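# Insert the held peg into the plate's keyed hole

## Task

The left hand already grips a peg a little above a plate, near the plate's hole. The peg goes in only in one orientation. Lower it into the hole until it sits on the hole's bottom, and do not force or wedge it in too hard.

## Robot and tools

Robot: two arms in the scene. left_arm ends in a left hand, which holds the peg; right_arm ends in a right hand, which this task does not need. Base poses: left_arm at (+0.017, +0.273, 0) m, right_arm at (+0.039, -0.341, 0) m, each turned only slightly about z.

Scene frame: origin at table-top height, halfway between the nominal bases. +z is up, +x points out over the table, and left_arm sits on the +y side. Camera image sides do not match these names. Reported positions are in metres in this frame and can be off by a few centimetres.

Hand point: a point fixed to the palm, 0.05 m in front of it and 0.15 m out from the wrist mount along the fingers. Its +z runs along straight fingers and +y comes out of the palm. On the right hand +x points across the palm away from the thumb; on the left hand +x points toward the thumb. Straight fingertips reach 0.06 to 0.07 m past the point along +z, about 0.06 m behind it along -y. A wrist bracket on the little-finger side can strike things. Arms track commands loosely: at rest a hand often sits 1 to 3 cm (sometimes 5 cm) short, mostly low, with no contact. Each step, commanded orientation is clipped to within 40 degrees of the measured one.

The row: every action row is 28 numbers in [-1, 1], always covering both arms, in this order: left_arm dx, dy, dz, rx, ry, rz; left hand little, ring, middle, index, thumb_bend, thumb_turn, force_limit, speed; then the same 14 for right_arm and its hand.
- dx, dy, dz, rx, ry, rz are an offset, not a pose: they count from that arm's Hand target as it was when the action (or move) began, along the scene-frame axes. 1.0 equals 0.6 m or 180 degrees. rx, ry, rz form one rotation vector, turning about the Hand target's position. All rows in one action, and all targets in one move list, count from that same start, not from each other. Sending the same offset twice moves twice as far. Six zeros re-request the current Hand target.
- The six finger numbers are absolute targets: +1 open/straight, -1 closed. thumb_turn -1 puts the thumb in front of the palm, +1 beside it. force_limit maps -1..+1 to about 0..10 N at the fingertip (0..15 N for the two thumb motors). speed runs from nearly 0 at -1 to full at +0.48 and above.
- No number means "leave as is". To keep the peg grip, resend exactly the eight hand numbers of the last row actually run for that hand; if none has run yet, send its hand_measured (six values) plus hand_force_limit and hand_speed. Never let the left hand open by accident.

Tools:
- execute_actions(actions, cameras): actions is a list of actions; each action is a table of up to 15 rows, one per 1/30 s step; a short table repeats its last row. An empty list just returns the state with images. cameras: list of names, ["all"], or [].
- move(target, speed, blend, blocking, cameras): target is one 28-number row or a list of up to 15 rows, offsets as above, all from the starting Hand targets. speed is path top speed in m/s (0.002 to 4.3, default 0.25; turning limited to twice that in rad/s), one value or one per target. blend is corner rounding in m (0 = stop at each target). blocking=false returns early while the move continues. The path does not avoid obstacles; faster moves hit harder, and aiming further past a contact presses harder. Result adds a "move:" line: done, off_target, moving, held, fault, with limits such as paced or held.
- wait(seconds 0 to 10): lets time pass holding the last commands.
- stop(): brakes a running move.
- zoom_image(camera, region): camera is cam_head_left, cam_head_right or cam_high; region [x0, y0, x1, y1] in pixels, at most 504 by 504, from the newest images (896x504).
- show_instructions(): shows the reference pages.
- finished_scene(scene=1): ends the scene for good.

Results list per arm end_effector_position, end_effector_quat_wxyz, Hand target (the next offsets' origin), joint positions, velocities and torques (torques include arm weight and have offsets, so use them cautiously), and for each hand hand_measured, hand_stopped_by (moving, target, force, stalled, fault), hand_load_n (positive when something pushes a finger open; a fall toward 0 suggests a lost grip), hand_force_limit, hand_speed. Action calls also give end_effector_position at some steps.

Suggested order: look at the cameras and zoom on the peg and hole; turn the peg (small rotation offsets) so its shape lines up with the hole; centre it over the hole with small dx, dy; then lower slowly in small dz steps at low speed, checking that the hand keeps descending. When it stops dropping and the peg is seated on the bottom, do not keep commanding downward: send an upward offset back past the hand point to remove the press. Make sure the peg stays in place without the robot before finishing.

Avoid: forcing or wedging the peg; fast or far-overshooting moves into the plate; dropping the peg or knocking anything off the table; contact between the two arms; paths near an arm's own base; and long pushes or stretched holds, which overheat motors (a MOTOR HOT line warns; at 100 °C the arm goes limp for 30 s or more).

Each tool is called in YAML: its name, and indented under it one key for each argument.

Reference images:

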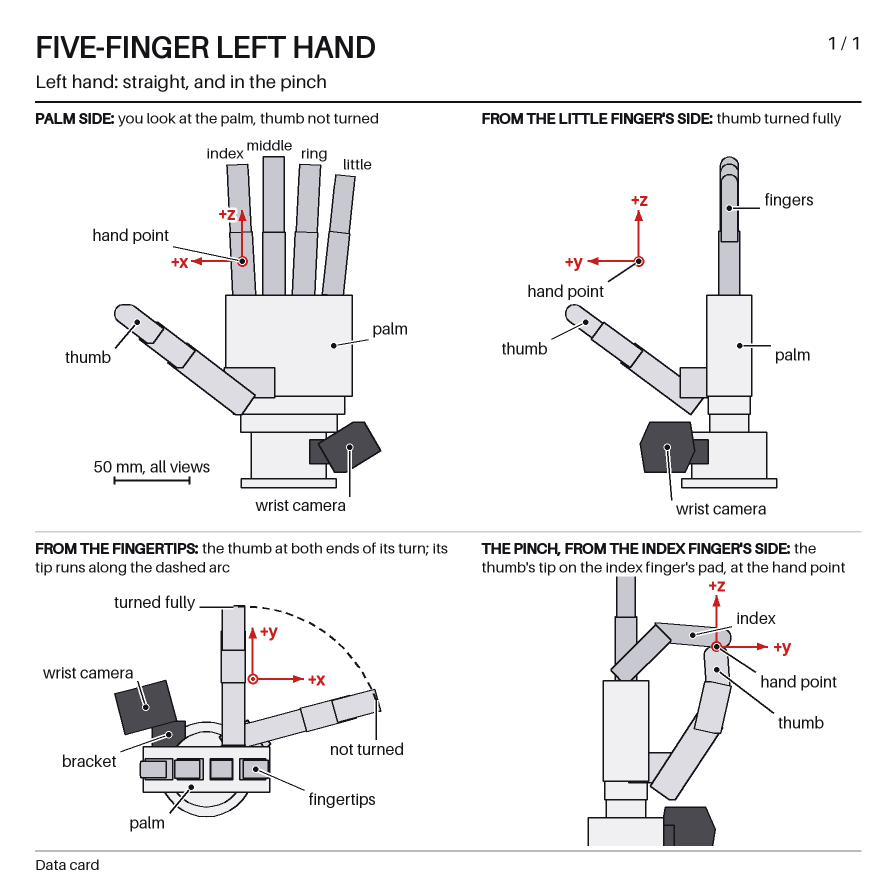

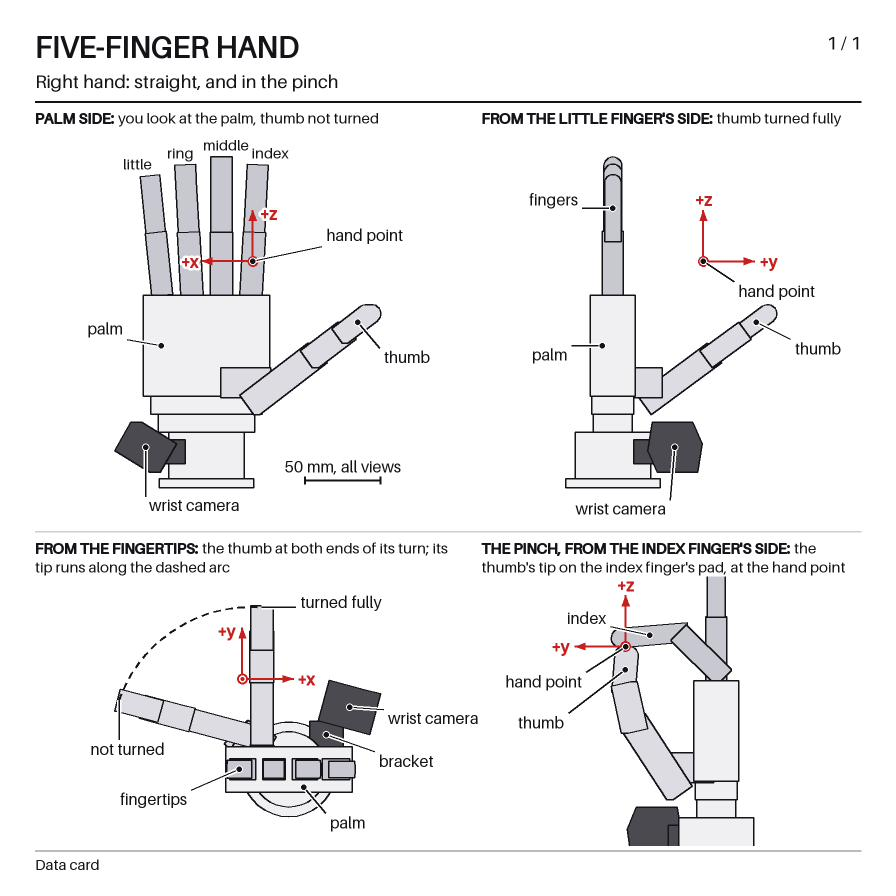

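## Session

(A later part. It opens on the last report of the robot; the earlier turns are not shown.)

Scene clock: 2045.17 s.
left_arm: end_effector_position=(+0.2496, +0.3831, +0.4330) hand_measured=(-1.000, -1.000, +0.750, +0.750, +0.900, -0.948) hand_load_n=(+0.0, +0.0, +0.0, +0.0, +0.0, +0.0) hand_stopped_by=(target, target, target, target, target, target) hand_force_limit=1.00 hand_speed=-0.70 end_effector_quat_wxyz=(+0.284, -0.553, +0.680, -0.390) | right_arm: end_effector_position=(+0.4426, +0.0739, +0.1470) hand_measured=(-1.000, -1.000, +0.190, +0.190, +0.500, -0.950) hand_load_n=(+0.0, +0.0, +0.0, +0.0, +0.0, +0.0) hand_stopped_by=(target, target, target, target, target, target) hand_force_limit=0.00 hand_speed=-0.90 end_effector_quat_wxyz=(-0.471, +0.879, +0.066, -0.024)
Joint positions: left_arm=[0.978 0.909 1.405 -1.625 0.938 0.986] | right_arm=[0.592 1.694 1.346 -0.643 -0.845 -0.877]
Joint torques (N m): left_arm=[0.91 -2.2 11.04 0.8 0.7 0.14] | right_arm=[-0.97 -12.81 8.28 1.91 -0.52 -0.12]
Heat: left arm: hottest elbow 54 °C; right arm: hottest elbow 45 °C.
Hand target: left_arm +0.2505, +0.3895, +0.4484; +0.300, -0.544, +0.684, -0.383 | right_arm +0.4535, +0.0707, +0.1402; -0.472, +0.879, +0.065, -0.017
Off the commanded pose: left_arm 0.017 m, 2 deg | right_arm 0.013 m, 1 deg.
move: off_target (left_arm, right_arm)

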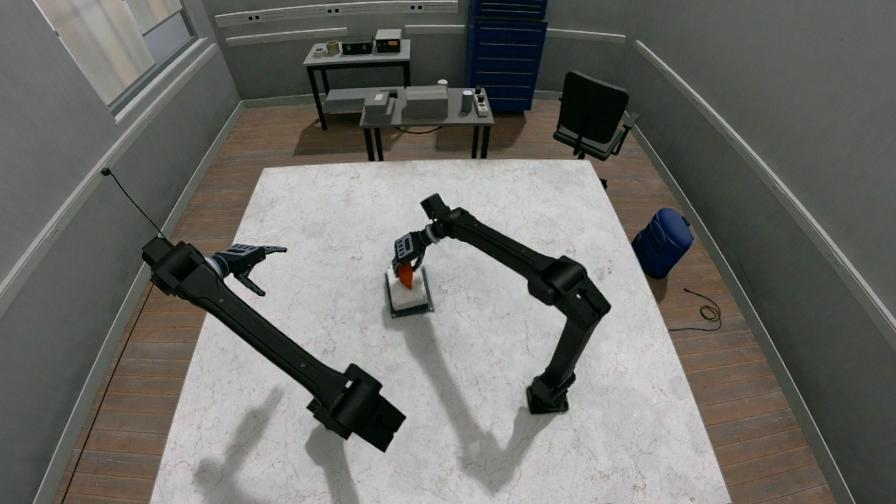

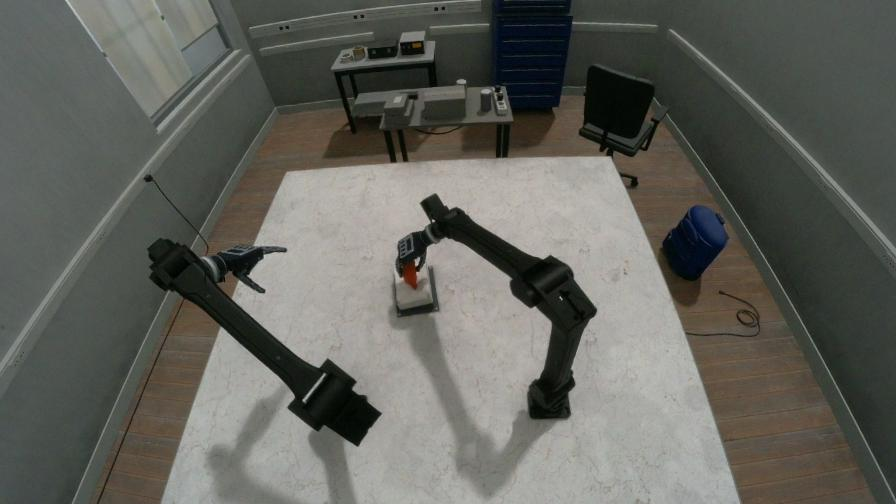

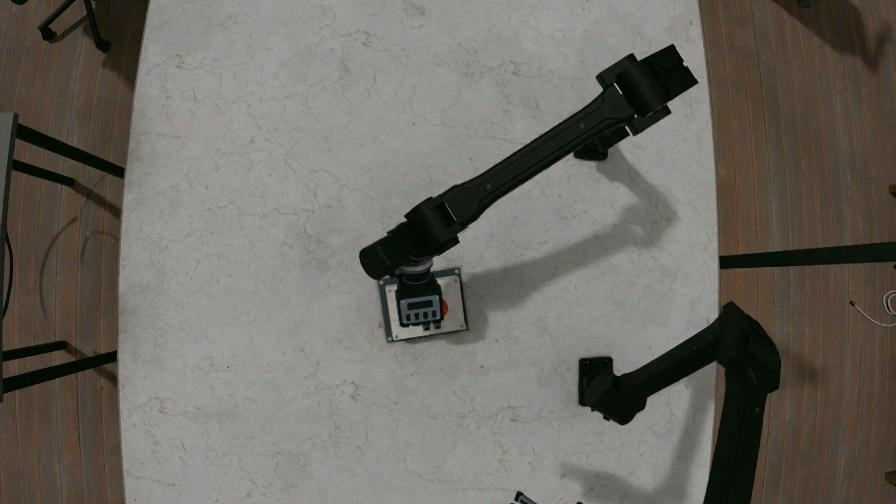

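move:
  target: [0,0,0,0,0,0,-1,-1,0.75,0.75,0.9,-0.948,1.0,-0.7,-0.0133,0.0263,0.01,0,0,0,-1,-1,0.19,0.19,0.50,-0.95,0.0,-0.9]
  speed: 0.03
  cameras: ["all"]

zoom_image:
  camera: "cam_head_left"
  region: [380, 236, 440, 296]

zoom_image:
  camera: "cam_high"
  region: [386, 268, 466, 348]

Scene clock: 2051.20 s.
left_arm: end_effector_position=(+0.2496, +0.3831, +0.4330) hand_measured=(-1.000, -1.000, +0.750, +0.750, +0.900, -0.948) hand_load_n=(+0.0, +0.0, +0.0, +0.0, +0.0, +0.0) hand_stopped_by=(target, target, target, target, target, target) hand_force_limit=1.00 hand_speed=-0.70 end_effector_quat_wxyz=(+0.284, -0.553, +0.680, -0.390) | right_arm: end_effector_position=(+0.4444, +0.0765, +0.1472) hand_measured=(-1.000, -1.000, +0.190, +0.190, +0.500, -0.950) hand_load_n=(+0.0, +0.0, +1.0, +0.0, +1.0, +0.0) hand_stopped_by=(target, target, target, target, target, target) hand_force_limit=0.00 hand_speed=-0.90 end_effector_quat_wxyz=(-0.470, +0.880, +0.061, -0.019)
Joint positions: left_arm=[0.978 0.909 1.405 -1.625 0.938 0.986] | right_arm=[0.596 1.694 1.346 -0.627 -0.832 -0.858]
Joint torques (N m): left_arm=[0.91 -2.14 11.04 0.81 0.7 0.14] | right_arm=[1.2 -13.16 8.83 2.07 -0.33 0.08]
Heat: left arm: hottest elbow 54 °C; right arm: hottest elbow 45 °C.
Hand target: left_arm +0.2505, +0.3895, +0.4484; +0.300, -0.544, +0.684, -0.383 | right_arm +0.4456, +0.0865, +0.1462; -0.472, +0.879, +0.065, -0.017
Off the commanded pose: left_arm 0.017 m, 2 deg | right_arm 0.010 m, 1 deg.
move: off_target (left_arm)

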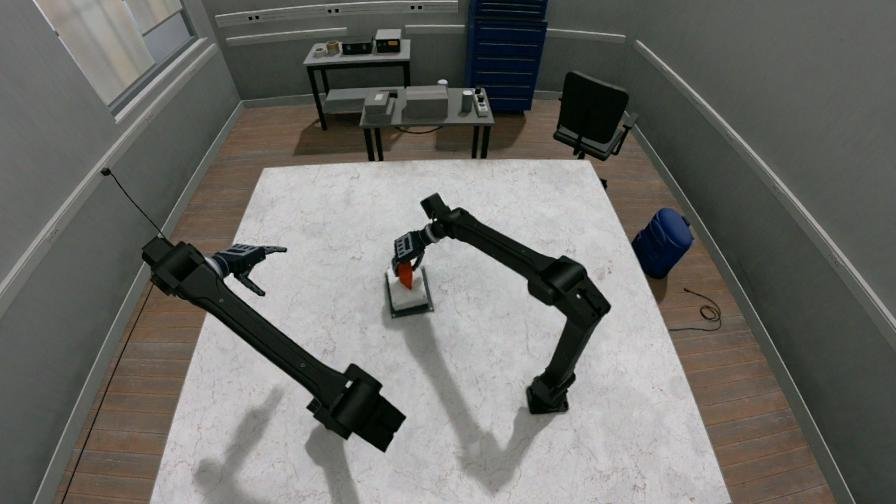

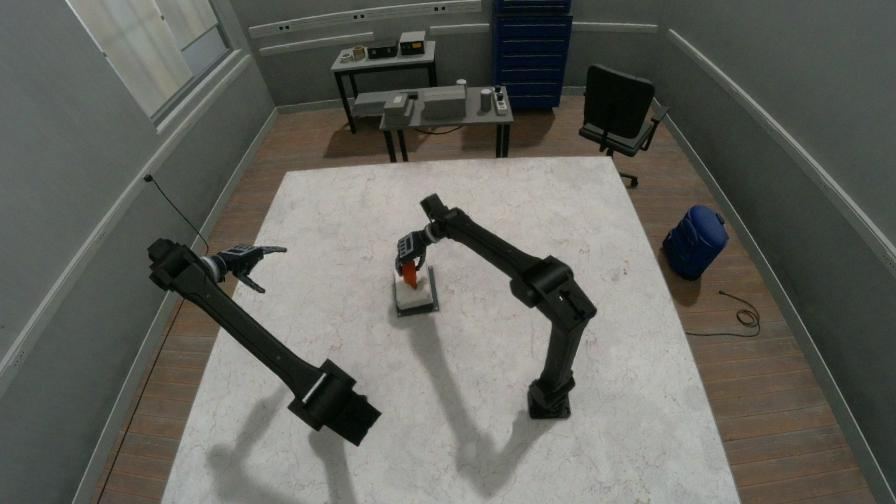

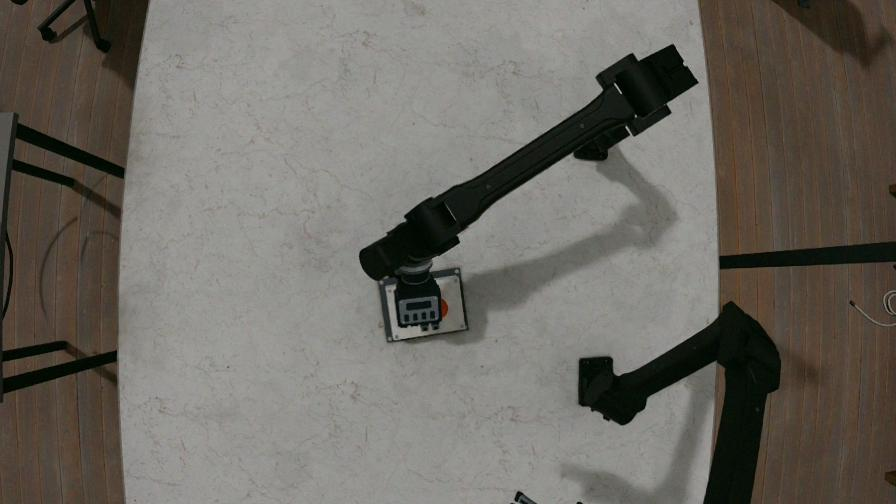

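Scaled by 8.400 from the camera's 896x504 image, which has a finer 1280x720 frame.

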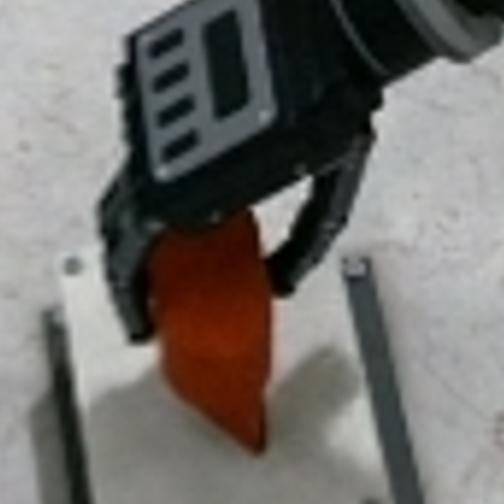

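Scaled by 6.300 from the camera's 896x504 image, which has a finer 1280x720 frame.

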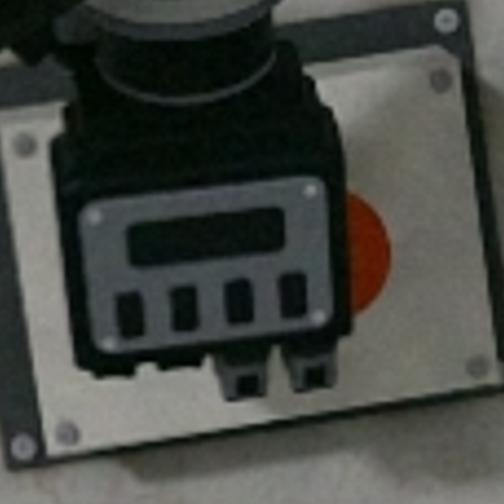

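move:
  target: [0,0,0,0,0,0,-1,-1,0.75,0.75,0.9,-0.948,1.0,-0.7,0,0,0,0,0,0,-1,-1,0.05,0.05,0.2,-0.95,-0.8,-0.88]
  cameras: []

move:
  target: [0,0,0,0,0,0,-1,-1,0.75,0.75,0.9,-0.948,1.0,-0.7,0,0,0,0,0,0,-1,-1,0.0,0.0,0.1,-0.95,0.2,-0.94]
  cameras: ["all"]

zoom_image:
  camera: "cam_head_left"
  region: [392, 260, 424, 296]

zoom_image:
  camera: "cam_head_right"
  region: [396, 260, 428, 296]

zoom_image:
  camera: "cam_high"
  region: [400, 280, 470, 350]

Scene clock: 2061.40 s.
left_arm: end_effector_position=(+0.2496, +0.3831, +0.4330) hand_measured=(-1.000, -1.000, +0.750, +0.750, +0.900, -0.948) hand_load_n=(+0.0, +0.0, +0.0, +0.0, +0.0, +0.0) hand_stopped_by=(target, target, target, target, target, target) hand_force_limit=1.00 hand_speed=-0.70 end_effector_quat_wxyz=(+0.284, -0.553, +0.680, -0.390) | right_arm: end_effector_position=(+0.4445, +0.0766, +0.1472) hand_measured=(-1.000, -1.000, +0.182, +0.170, +0.498, -0.950) hand_load_n=(+0.0, +0.0, +3.5, +1.0, +4.5, +1.0) hand_stopped_by=(target, target, force, force, force, target) hand_force_limit=-0.80 hand_speed=-0.88 end_effector_quat_wxyz=(-0.470, +0.880, +0.061, -0.019)
Joint positions: left_arm=[0.978 0.909 1.405 -1.625 0.938 0.986] | right_arm=[0.596 1.694 1.346 -0.626 -0.832 -0.857]
Joint torques (N m): left_arm=[0.97 -2.2 11.06 0.8 0.7 0.14] | right_arm=[1.2 -13.1 8.83 2.06 -0.34 0.07]
Heat: left arm: hottest elbow 54 °C; right arm: hottest elbow 45 °C.
Hand target: left_arm +0.2505, +0.3895, +0.4484; +0.300, -0.544, +0.684, -0.383 | right_arm +0.4457, +0.0864, +0.1462; -0.472, +0.879, +0.065, -0.017
Off the commanded pose: left_arm 0.017 m, 2 deg | right_arm 0.010 m, 1 deg.
move: off_target (left_arm)
No camera images: "cameras" was empty.

Scene clock: 2061.90 s.
left_arm: end_effector_position=(+0.2496, +0.3831, +0.4330) hand_measured=(-1.000, -1.000, +0.750, +0.750, +0.900, -0.948) hand_load_n=(+0.0, +0.0, +0.0, +0.0, +0.0, +0.0) hand_stopped_by=(target, target, target, target, target, target) hand_force_limit=1.00 hand_speed=-0.70 end_effector_quat_wxyz=(+0.284, -0.553, +0.680, -0.390) | right_arm: end_effector_position=(+0.4444, +0.0767, +0.1472) hand_measured=(-1.000, -1.000, +0.172, +0.154, +0.496, -0.950) hand_load_n=(+0.0, +0.0, +4.5, +6.5, +11.0, +1.0) hand_stopped_by=(target, target, force, force, force, target) hand_force_limit=0.20 hand_speed=-0.94 end_effector_quat_wxyz=(-0.470, +0.880, +0.061, -0.019)
Joint positions: left_arm=[0.978 0.909 1.405 -1.625 0.938 0.986] | right_arm=[0.596 1.694 1.346 -0.626 -0.831 -0.857]
Joint torques (N m): left_arm=[0.91 -2.2 11.04 0.8 0.7 0.13] | right_arm=[1.08 -13.22 8.84 2.02 -0.34 0.07]
Heat: left arm: hottest elbow 54 °C; right arm: hottest elbow 45 °C.
Hand target: left_arm +0.2505, +0.3895, +0.4484; +0.300, -0.544, +0.684, -0.383 | right_arm +0.4457, +0.0864, +0.1462; -0.472, +0.879, +0.065, -0.017
Off the commanded pose: left_arm 0.017 m, 2 deg | right_arm 0.010 m, 1 deg.
move: off_target (left_arm)

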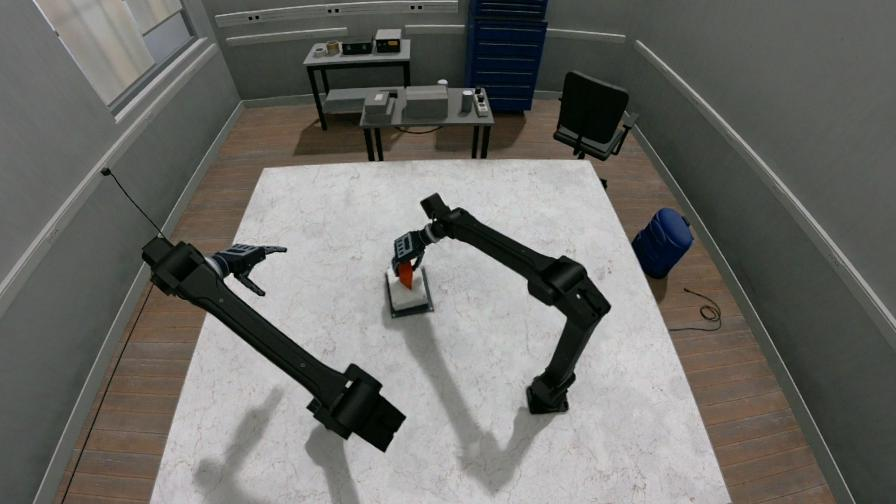

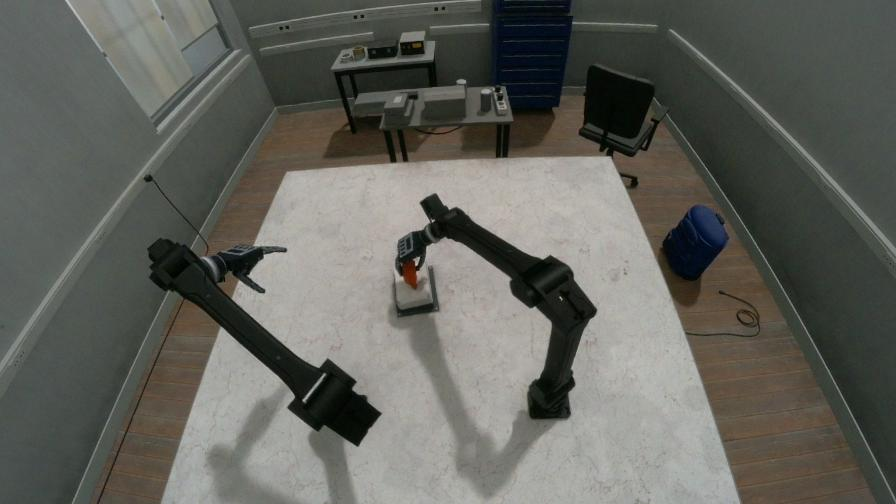

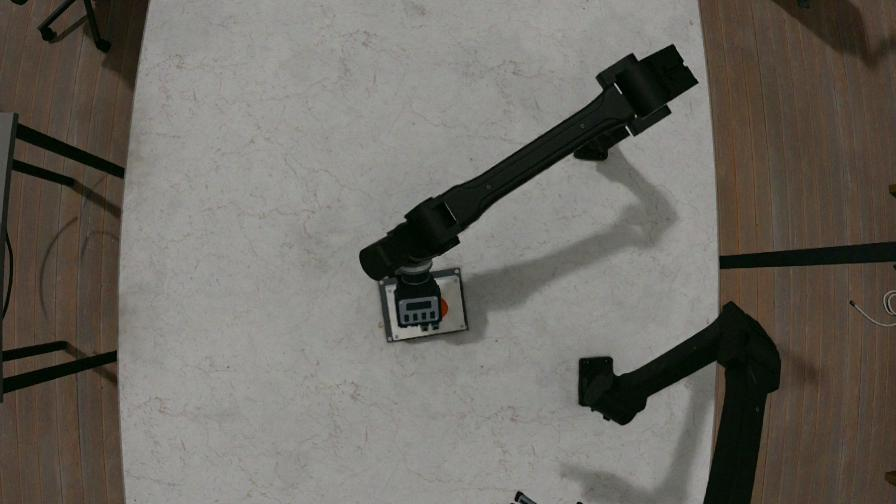

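Scaled by 14.000 from the camera's 896x504 image, which has a finer 1280x720 frame.

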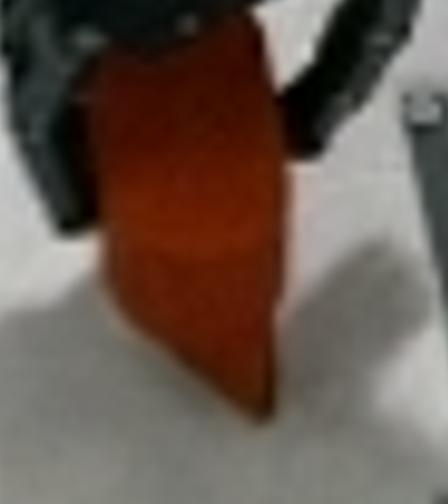

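Scaled by 14.000 from the camera's 896x504 image, which has a finer 1280x720 frame.

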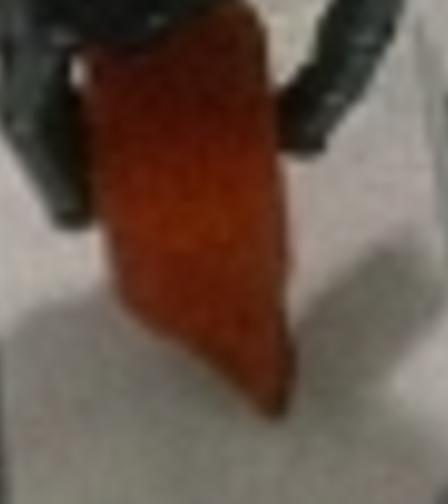

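Scaled by 7.200 from the camera's 896x504 image, which has a finer 1280x720 frame.

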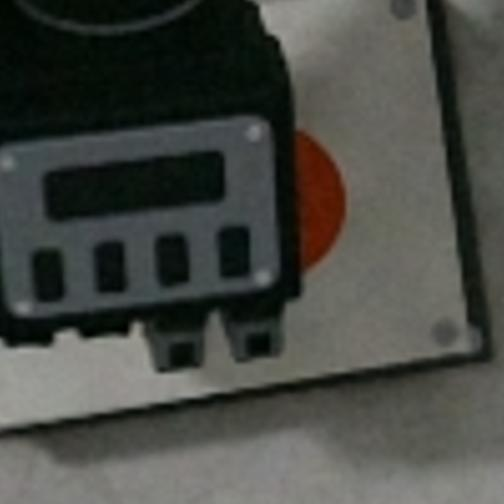

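move:
  target: [0,0,0,0,0,0,-1,-1,0.75,0.75,0.9,-0.948,1.0,-0.7,0.001,0,-0.02,0,0,0,-1,-1,0.0,0.0,0.1,-0.95,0.2,-0.94]
  speed: 0.02
  cameras: ["all"]

zoom_image:
  camera: "cam_head_left"
  region: [392, 260, 424, 296]

zoom_image:
  camera: "cam_head_right"
  region: [396, 260, 428, 296]

zoom_image:
  camera: "cam_high"
  region: [400, 280, 470, 350]

Scene clock: 2067.30 s.
left_arm: end_effector_position=(+0.2496, +0.3831, +0.4330) hand_measured=(-1.000, -1.000, +0.750, +0.750, +0.900, -0.948) hand_load_n=(+0.0, +0.0, +0.0, +0.0, -0.5, +0.0) hand_stopped_by=(target, target, target, target, target, target) hand_force_limit=1.00 hand_speed=-0.70 end_effector_quat_wxyz=(+0.284, -0.553, +0.680, -0.390) | right_arm: end_effector_position=(+0.4449, +0.0781, +0.1463) hand_measured=(-1.000, -1.000, +0.172, +0.154, +0.496, -0.950) hand_load_n=(+0.0, +0.0, +2.5, +7.5, +9.5, +1.0) hand_stopped_by=(target, target, force, force, force, target) hand_force_limit=0.20 hand_speed=-0.94 end_effector_quat_wxyz=(-0.473, +0.879, +0.057, -0.018)
Joint positions: left_arm=[0.978 0.909 1.405 -1.625 0.938 0.986] | right_arm=[0.596 1.694 1.339 -0.606 -0.833 -0.842]
Joint torques (N m): left_arm=[0.91 -2.2 11.06 0.8 0.7 0.14] | right_arm=[1.14 -12.22 8.06 2.37 -0.28 -0.1]
Heat: left arm: hottest elbow 54 °C; right arm: hottest elbow 44 °C.
Hand target: left_arm +0.2505, +0.3895, +0.4484; +0.300, -0.544, +0.684, -0.383 | right_arm +0.4463, +0.0865, +0.1342; -0.472, +0.879, +0.065, -0.017
Off the commanded pose: left_arm 0.017 m, 2 deg | right_arm 0.015 m, 1 deg.
move: off_target (left_arm, right_arm)

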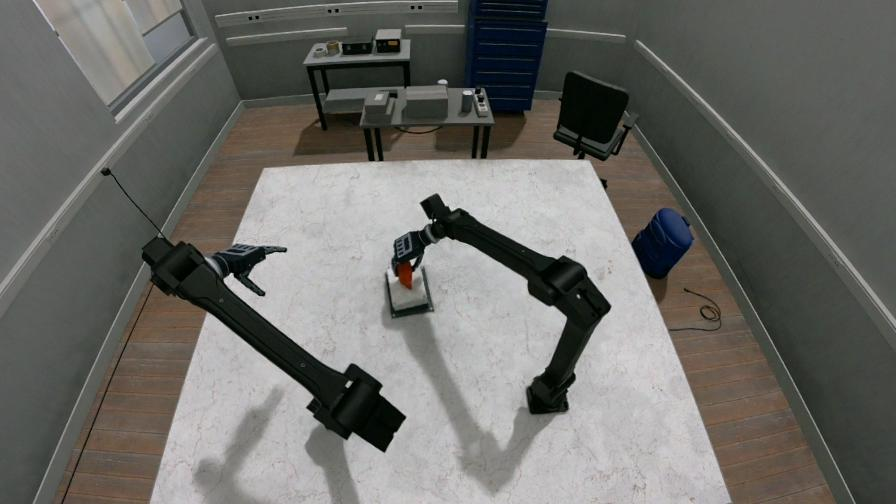

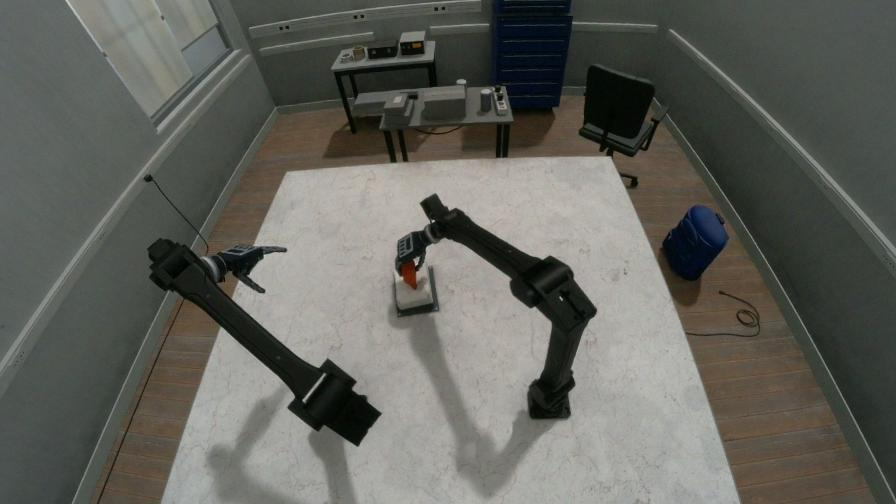

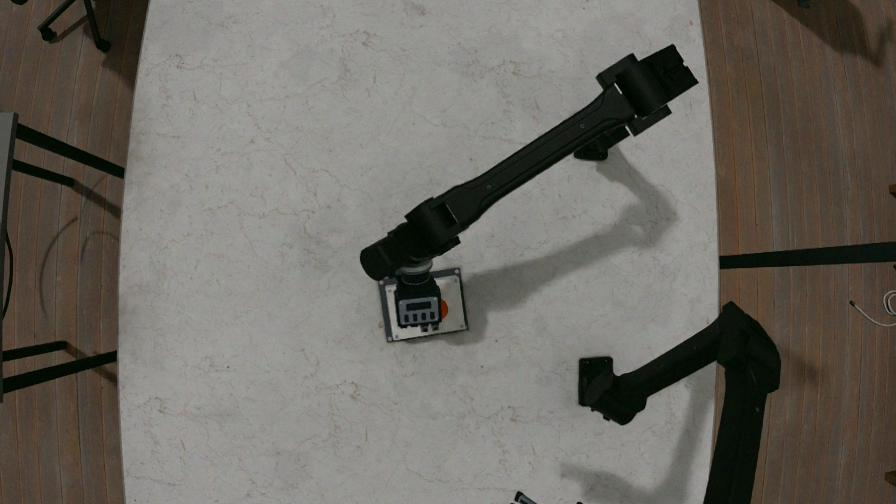

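Scaled by 14.000 from the camera's 896x504 image, which has a finer 1280x720 frame.

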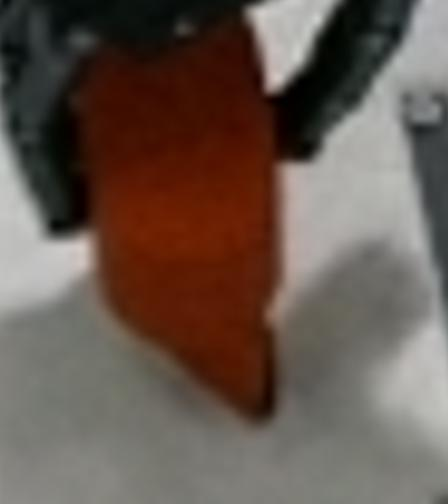

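Scaled by 14.000 from the camera's 896x504 image, which has a finer 1280x720 frame.

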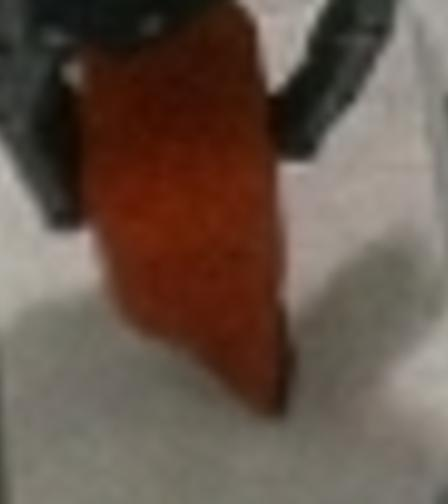

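Scaled by 7.200 from the camera's 896x504 image, which has a finer 1280x720 frame.

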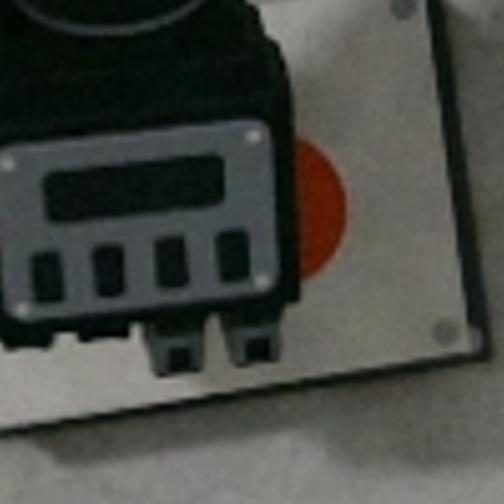

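move:
  target:
    - [0,0,0,0,0,0,-1,-1,0.75,0.75,0.9,-0.948,1.0,-0.7,0.001,0,-0.008,0,0,0.01,-1,-1,0.0,0.0,0.1,-0.95,0.2,-0.94]
    - [0,0,0,0,0,0,-1,-1,0.75,0.75,0.9,-0.948,1.0,-0.7,0.001,0,-0.008,0,0,-0.01,-1,-1,0.0,0.0,0.1,-0.95,0.2,-0.94]
    - [0,0,0,0,0,0,-1,-1,0.75,0.75,0.9,-0.948,1.0,-0.7,0.001,0,-0.008,0,0,0.008,-1,-1,0.0,0.0,0.1,-0.95,0.2,-0.94]
    - [0,0,0,0,0,0,-1,-1,0.75,0.75,0.9,-0.948,1.0,-0.7,0.001,0,-0.008,0,0,0,-1,-1,0.0,0.0,0.1,-0.95,0.2,-0.94]
  speed: 0.05
  cameras: []

Scene clock: 2086.57 s.
left_arm: end_effector_position=(+0.2496, +0.3831, +0.4330) hand_measured=(-1.000, -1.000, +0.750, +0.750, +0.900, -0.948) hand_load_n=(+0.0, +0.0, -0.5, +0.0, +0.0, +0.0) hand_stopped_by=(target, target, target, target, target, target) hand_force_limit=1.00 hand_speed=-0.70 end_effector_quat_wxyz=(+0.284, -0.553, +0.680, -0.390) | right_arm: end_effector_position=(+0.4434, +0.0841, +0.1415) hand_measured=(-1.000, -1.000, +0.172, +0.154, +0.496, -0.950) hand_load_n=(+0.0, +0.0, +1.5, +8.5, +8.0, -2.0) hand_stopped_by=(target, target, force, force, force, target) hand_force_limit=0.20 hand_speed=-0.94 end_effector_quat_wxyz=(-0.481, +0.874, +0.071, -0.014)
Joint positions: left_arm=[0.978 0.909 1.405 -1.625 0.938 0.986] | right_arm=[0.604 1.7 1.326 -0.57 -0.846 -0.853]
Joint torques (N m): left_arm=[0.91 -2.2 11.04 0.8 0.7 0.14] | right_arm=[0.5 -12.16 8.55 1.35 0.17 0.02]
Heat: left arm: hottest elbow 54 °C; right arm: hottest elbow 44 °C.
Hand target: left_arm +0.2505, +0.3895, +0.4484; +0.300, -0.544, +0.684, -0.383 | right_arm +0.4468, +0.0865, +0.1293; -0.472, +0.879, +0.065, -0.017
Off the commanded pose: left_arm 0.017 m, 2 deg | right_arm 0.013 m, 1 deg.
move: off_target (left_arm, right_arm)
No camera images: "cameras" was empty.

execute_actions:
  actions: []

zoom_image:
  camera: "cam_head_left"
  region: [392, 260, 424, 296]

zoom_image:
  camera: "cam_head_right"
  region: [396, 260, 428, 296]

zoom_image:
  camera: "cam_high"
  region: [400, 280, 470, 350]

Scene clock: 2089.60 s.
left_arm: end_effector_position=(+0.2496, +0.3831, +0.4330) hand_measured=(-1.000, -1.000, +0.750, +0.750, +0.900, -0.948) hand_load_n=(+0.0, +0.0, +0.0, +0.0, +0.0, +0.0) hand_stopped_by=(target, target, target, target, target, target) hand_force_limit=1.00 hand_speed=-0.70 end_effector_quat_wxyz=(+0.284, -0.553, +0.680, -0.390) | right_arm: end_effector_position=(+0.4434, +0.0841, +0.1415) hand_measured=(-1.000, -1.000, +0.172, +0.154, +0.496, -0.950) hand_load_n=(+0.0, +0.0, +2.0, +8.5, +8.0, -2.0) hand_stopped_by=(target, target, force, force, force, target) hand_force_limit=0.20 hand_speed=-0.94 end_effector_quat_wxyz=(-0.481, +0.874, +0.071, -0.014)
Joint positions: left_arm=[0.978 0.909 1.405 -1.625 0.938 0.986] | right_arm=[0.604 1.7 1.326 -0.57 -0.846 -0.853]
Joint velocities: within noise
Joint torques (N m): left_arm=[0.91 -2.14 11.04 0.8 0.7 0.14] | right_arm=[0.44 -12.16 8.57 1.35 0.16 0.01]
Heat: left arm: hottest elbow 54 °C; right arm: hottest elbow 44 °C.
Hand target: left_arm +0.2505, +0.3895, +0.4484; +0.300, -0.544, +0.684, -0.383 | right_arm +0.4468, +0.0865, +0.1293; -0.472, +0.879, +0.065, -0.017
Off the commanded pose: left_arm 0.017 m, 2 deg | right_arm 0.013 m, 1 deg.

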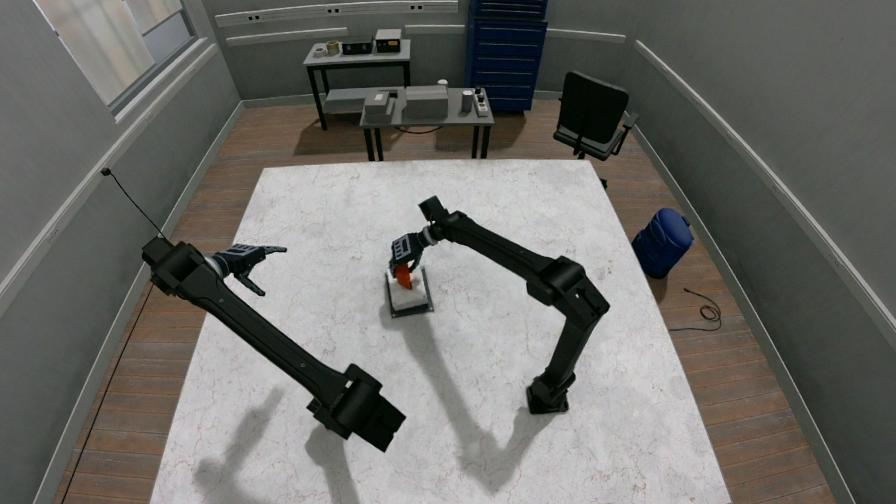

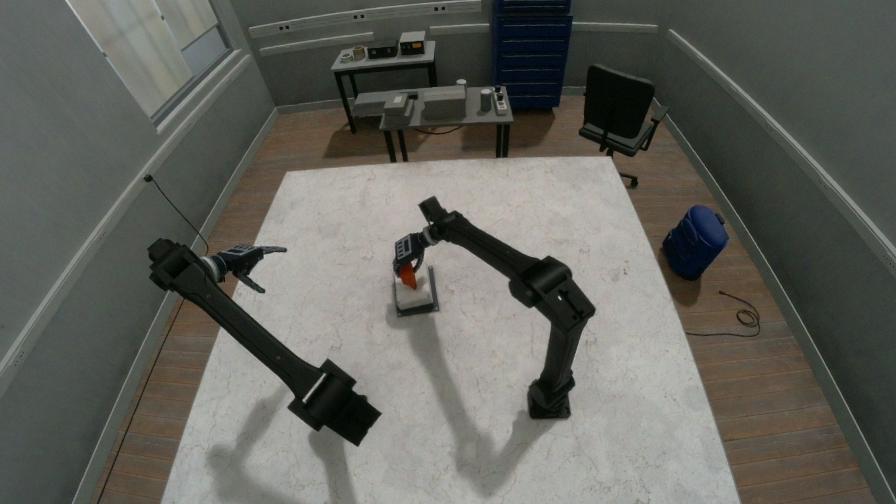

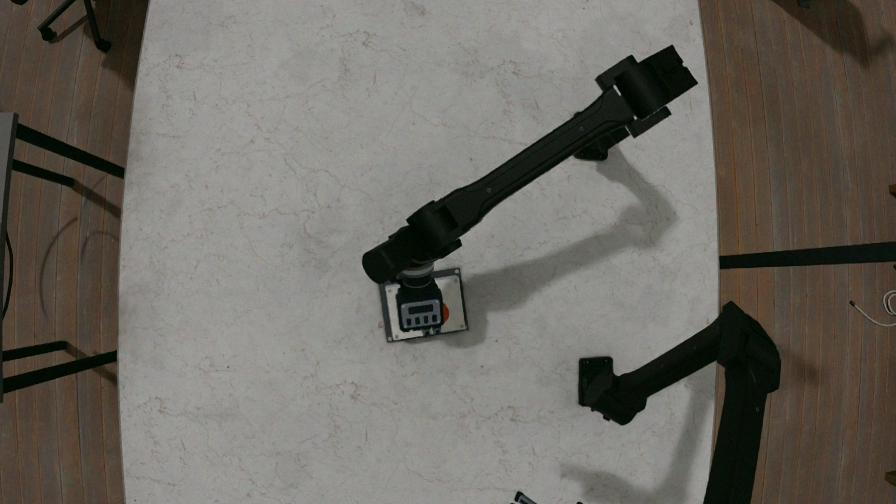

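Scaled by 14.000 from the camera's 896x504 image, which has a finer 1280x720 frame.

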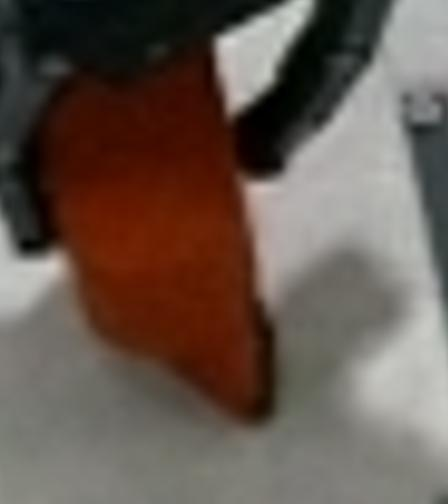

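Scaled by 14.000 from the camera's 896x504 image, which has a finer 1280x720 frame.

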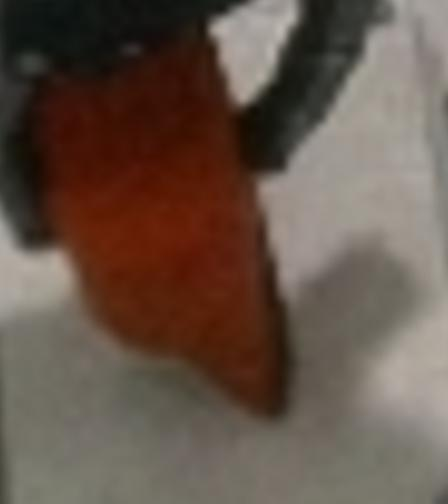

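Scaled by 7.200 from the camera's 896x504 image, which has a finer 1280x720 frame.

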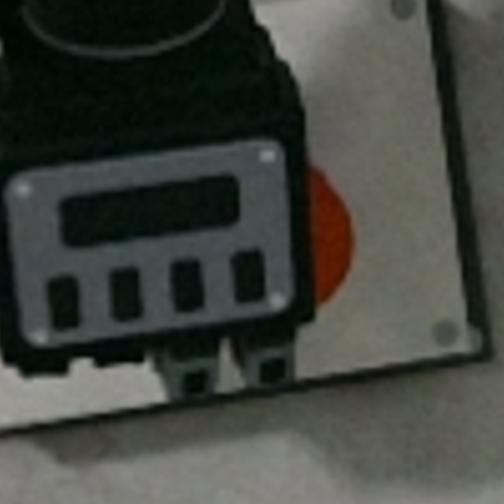

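execute_actions:
  actions: []

Scene clock: 2104.10 s.
left_arm: end_effector_position=(+0.2496, +0.3831, +0.4330) hand_measured=(-1.000, -1.000, +0.750, +0.750, +0.900, -0.948) hand_load_n=(+0.0, +0.5, +0.0, +0.0, +0.0, +0.0) hand_stopped_by=(target, target, target, target, target, target) hand_force_limit=1.00 hand_speed=-0.70 end_effector_quat_wxyz=(+0.284, -0.553, +0.680, -0.390) | right_arm: end_effector_position=(+0.4434, +0.0841, +0.1415) hand_measured=(-1.000, -1.000, +0.172, +0.154, +0.496, -0.950) hand_load_n=(+0.0, +0.0, +1.5, +8.5, +8.5, -2.0) hand_stopped_by=(target, target, force, force, force, target) hand_force_limit=0.20 hand_speed=-0.94 end_effector_quat_wxyz=(-0.481, +0.874, +0.071, -0.014)
Joint positions: left_arm=[0.978 0.909 1.405 -1.625 0.938 0.986] | right_arm=[0.604 1.7 1.326 -0.57 -0.846 -0.853]
Joint velocities: within noise
Joint torques (N m): left_arm=[0.91 -2.2 11.04 0.8 0.7 0.14] | right_arm=[0.5 -12.16 8.55 1.35 0.16 0.01]
Heat: left arm: hottest elbow 54 °C; right arm: hottest elbow 44 °C.
Hand target: left_arm +0.2505, +0.3895, +0.4484; +0.300, -0.544, +0.684, -0.383 | right_arm +0.4468, +0.0865, +0.1293; -0.472, +0.879, +0.065, -0.017
Off the commanded pose: left_arm 0.017 m, 2 deg | right_arm 0.013 m, 1 deg.

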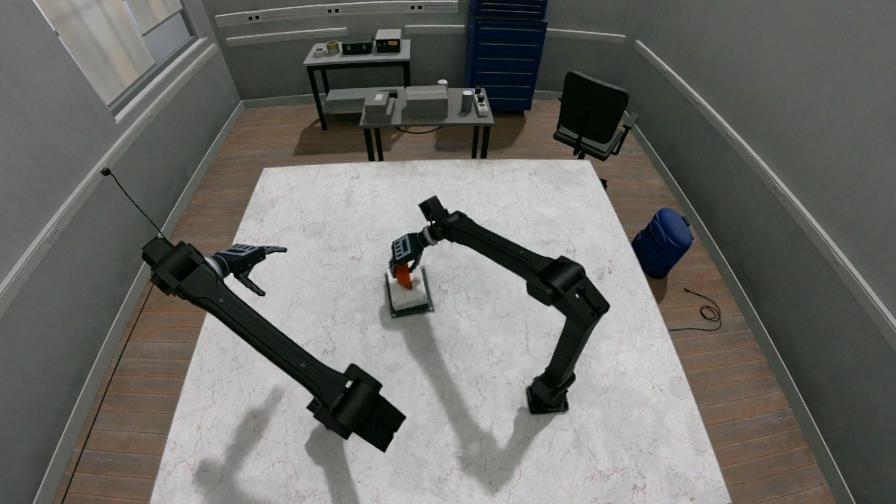

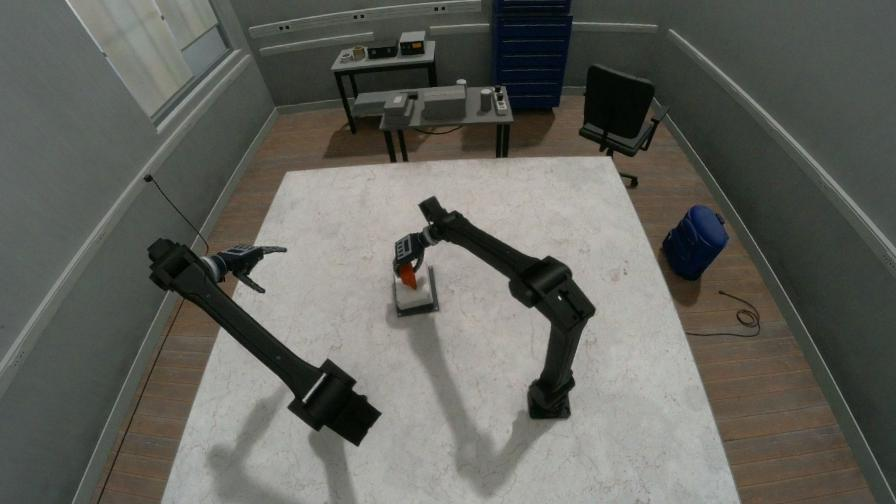

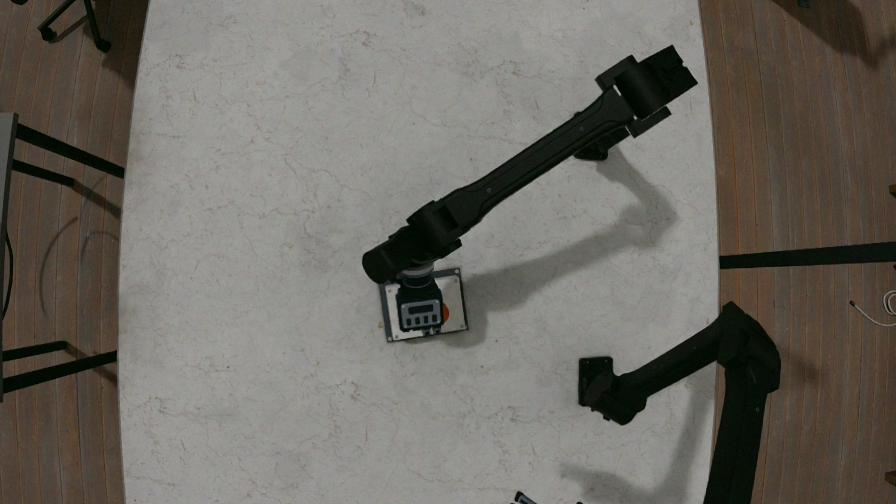

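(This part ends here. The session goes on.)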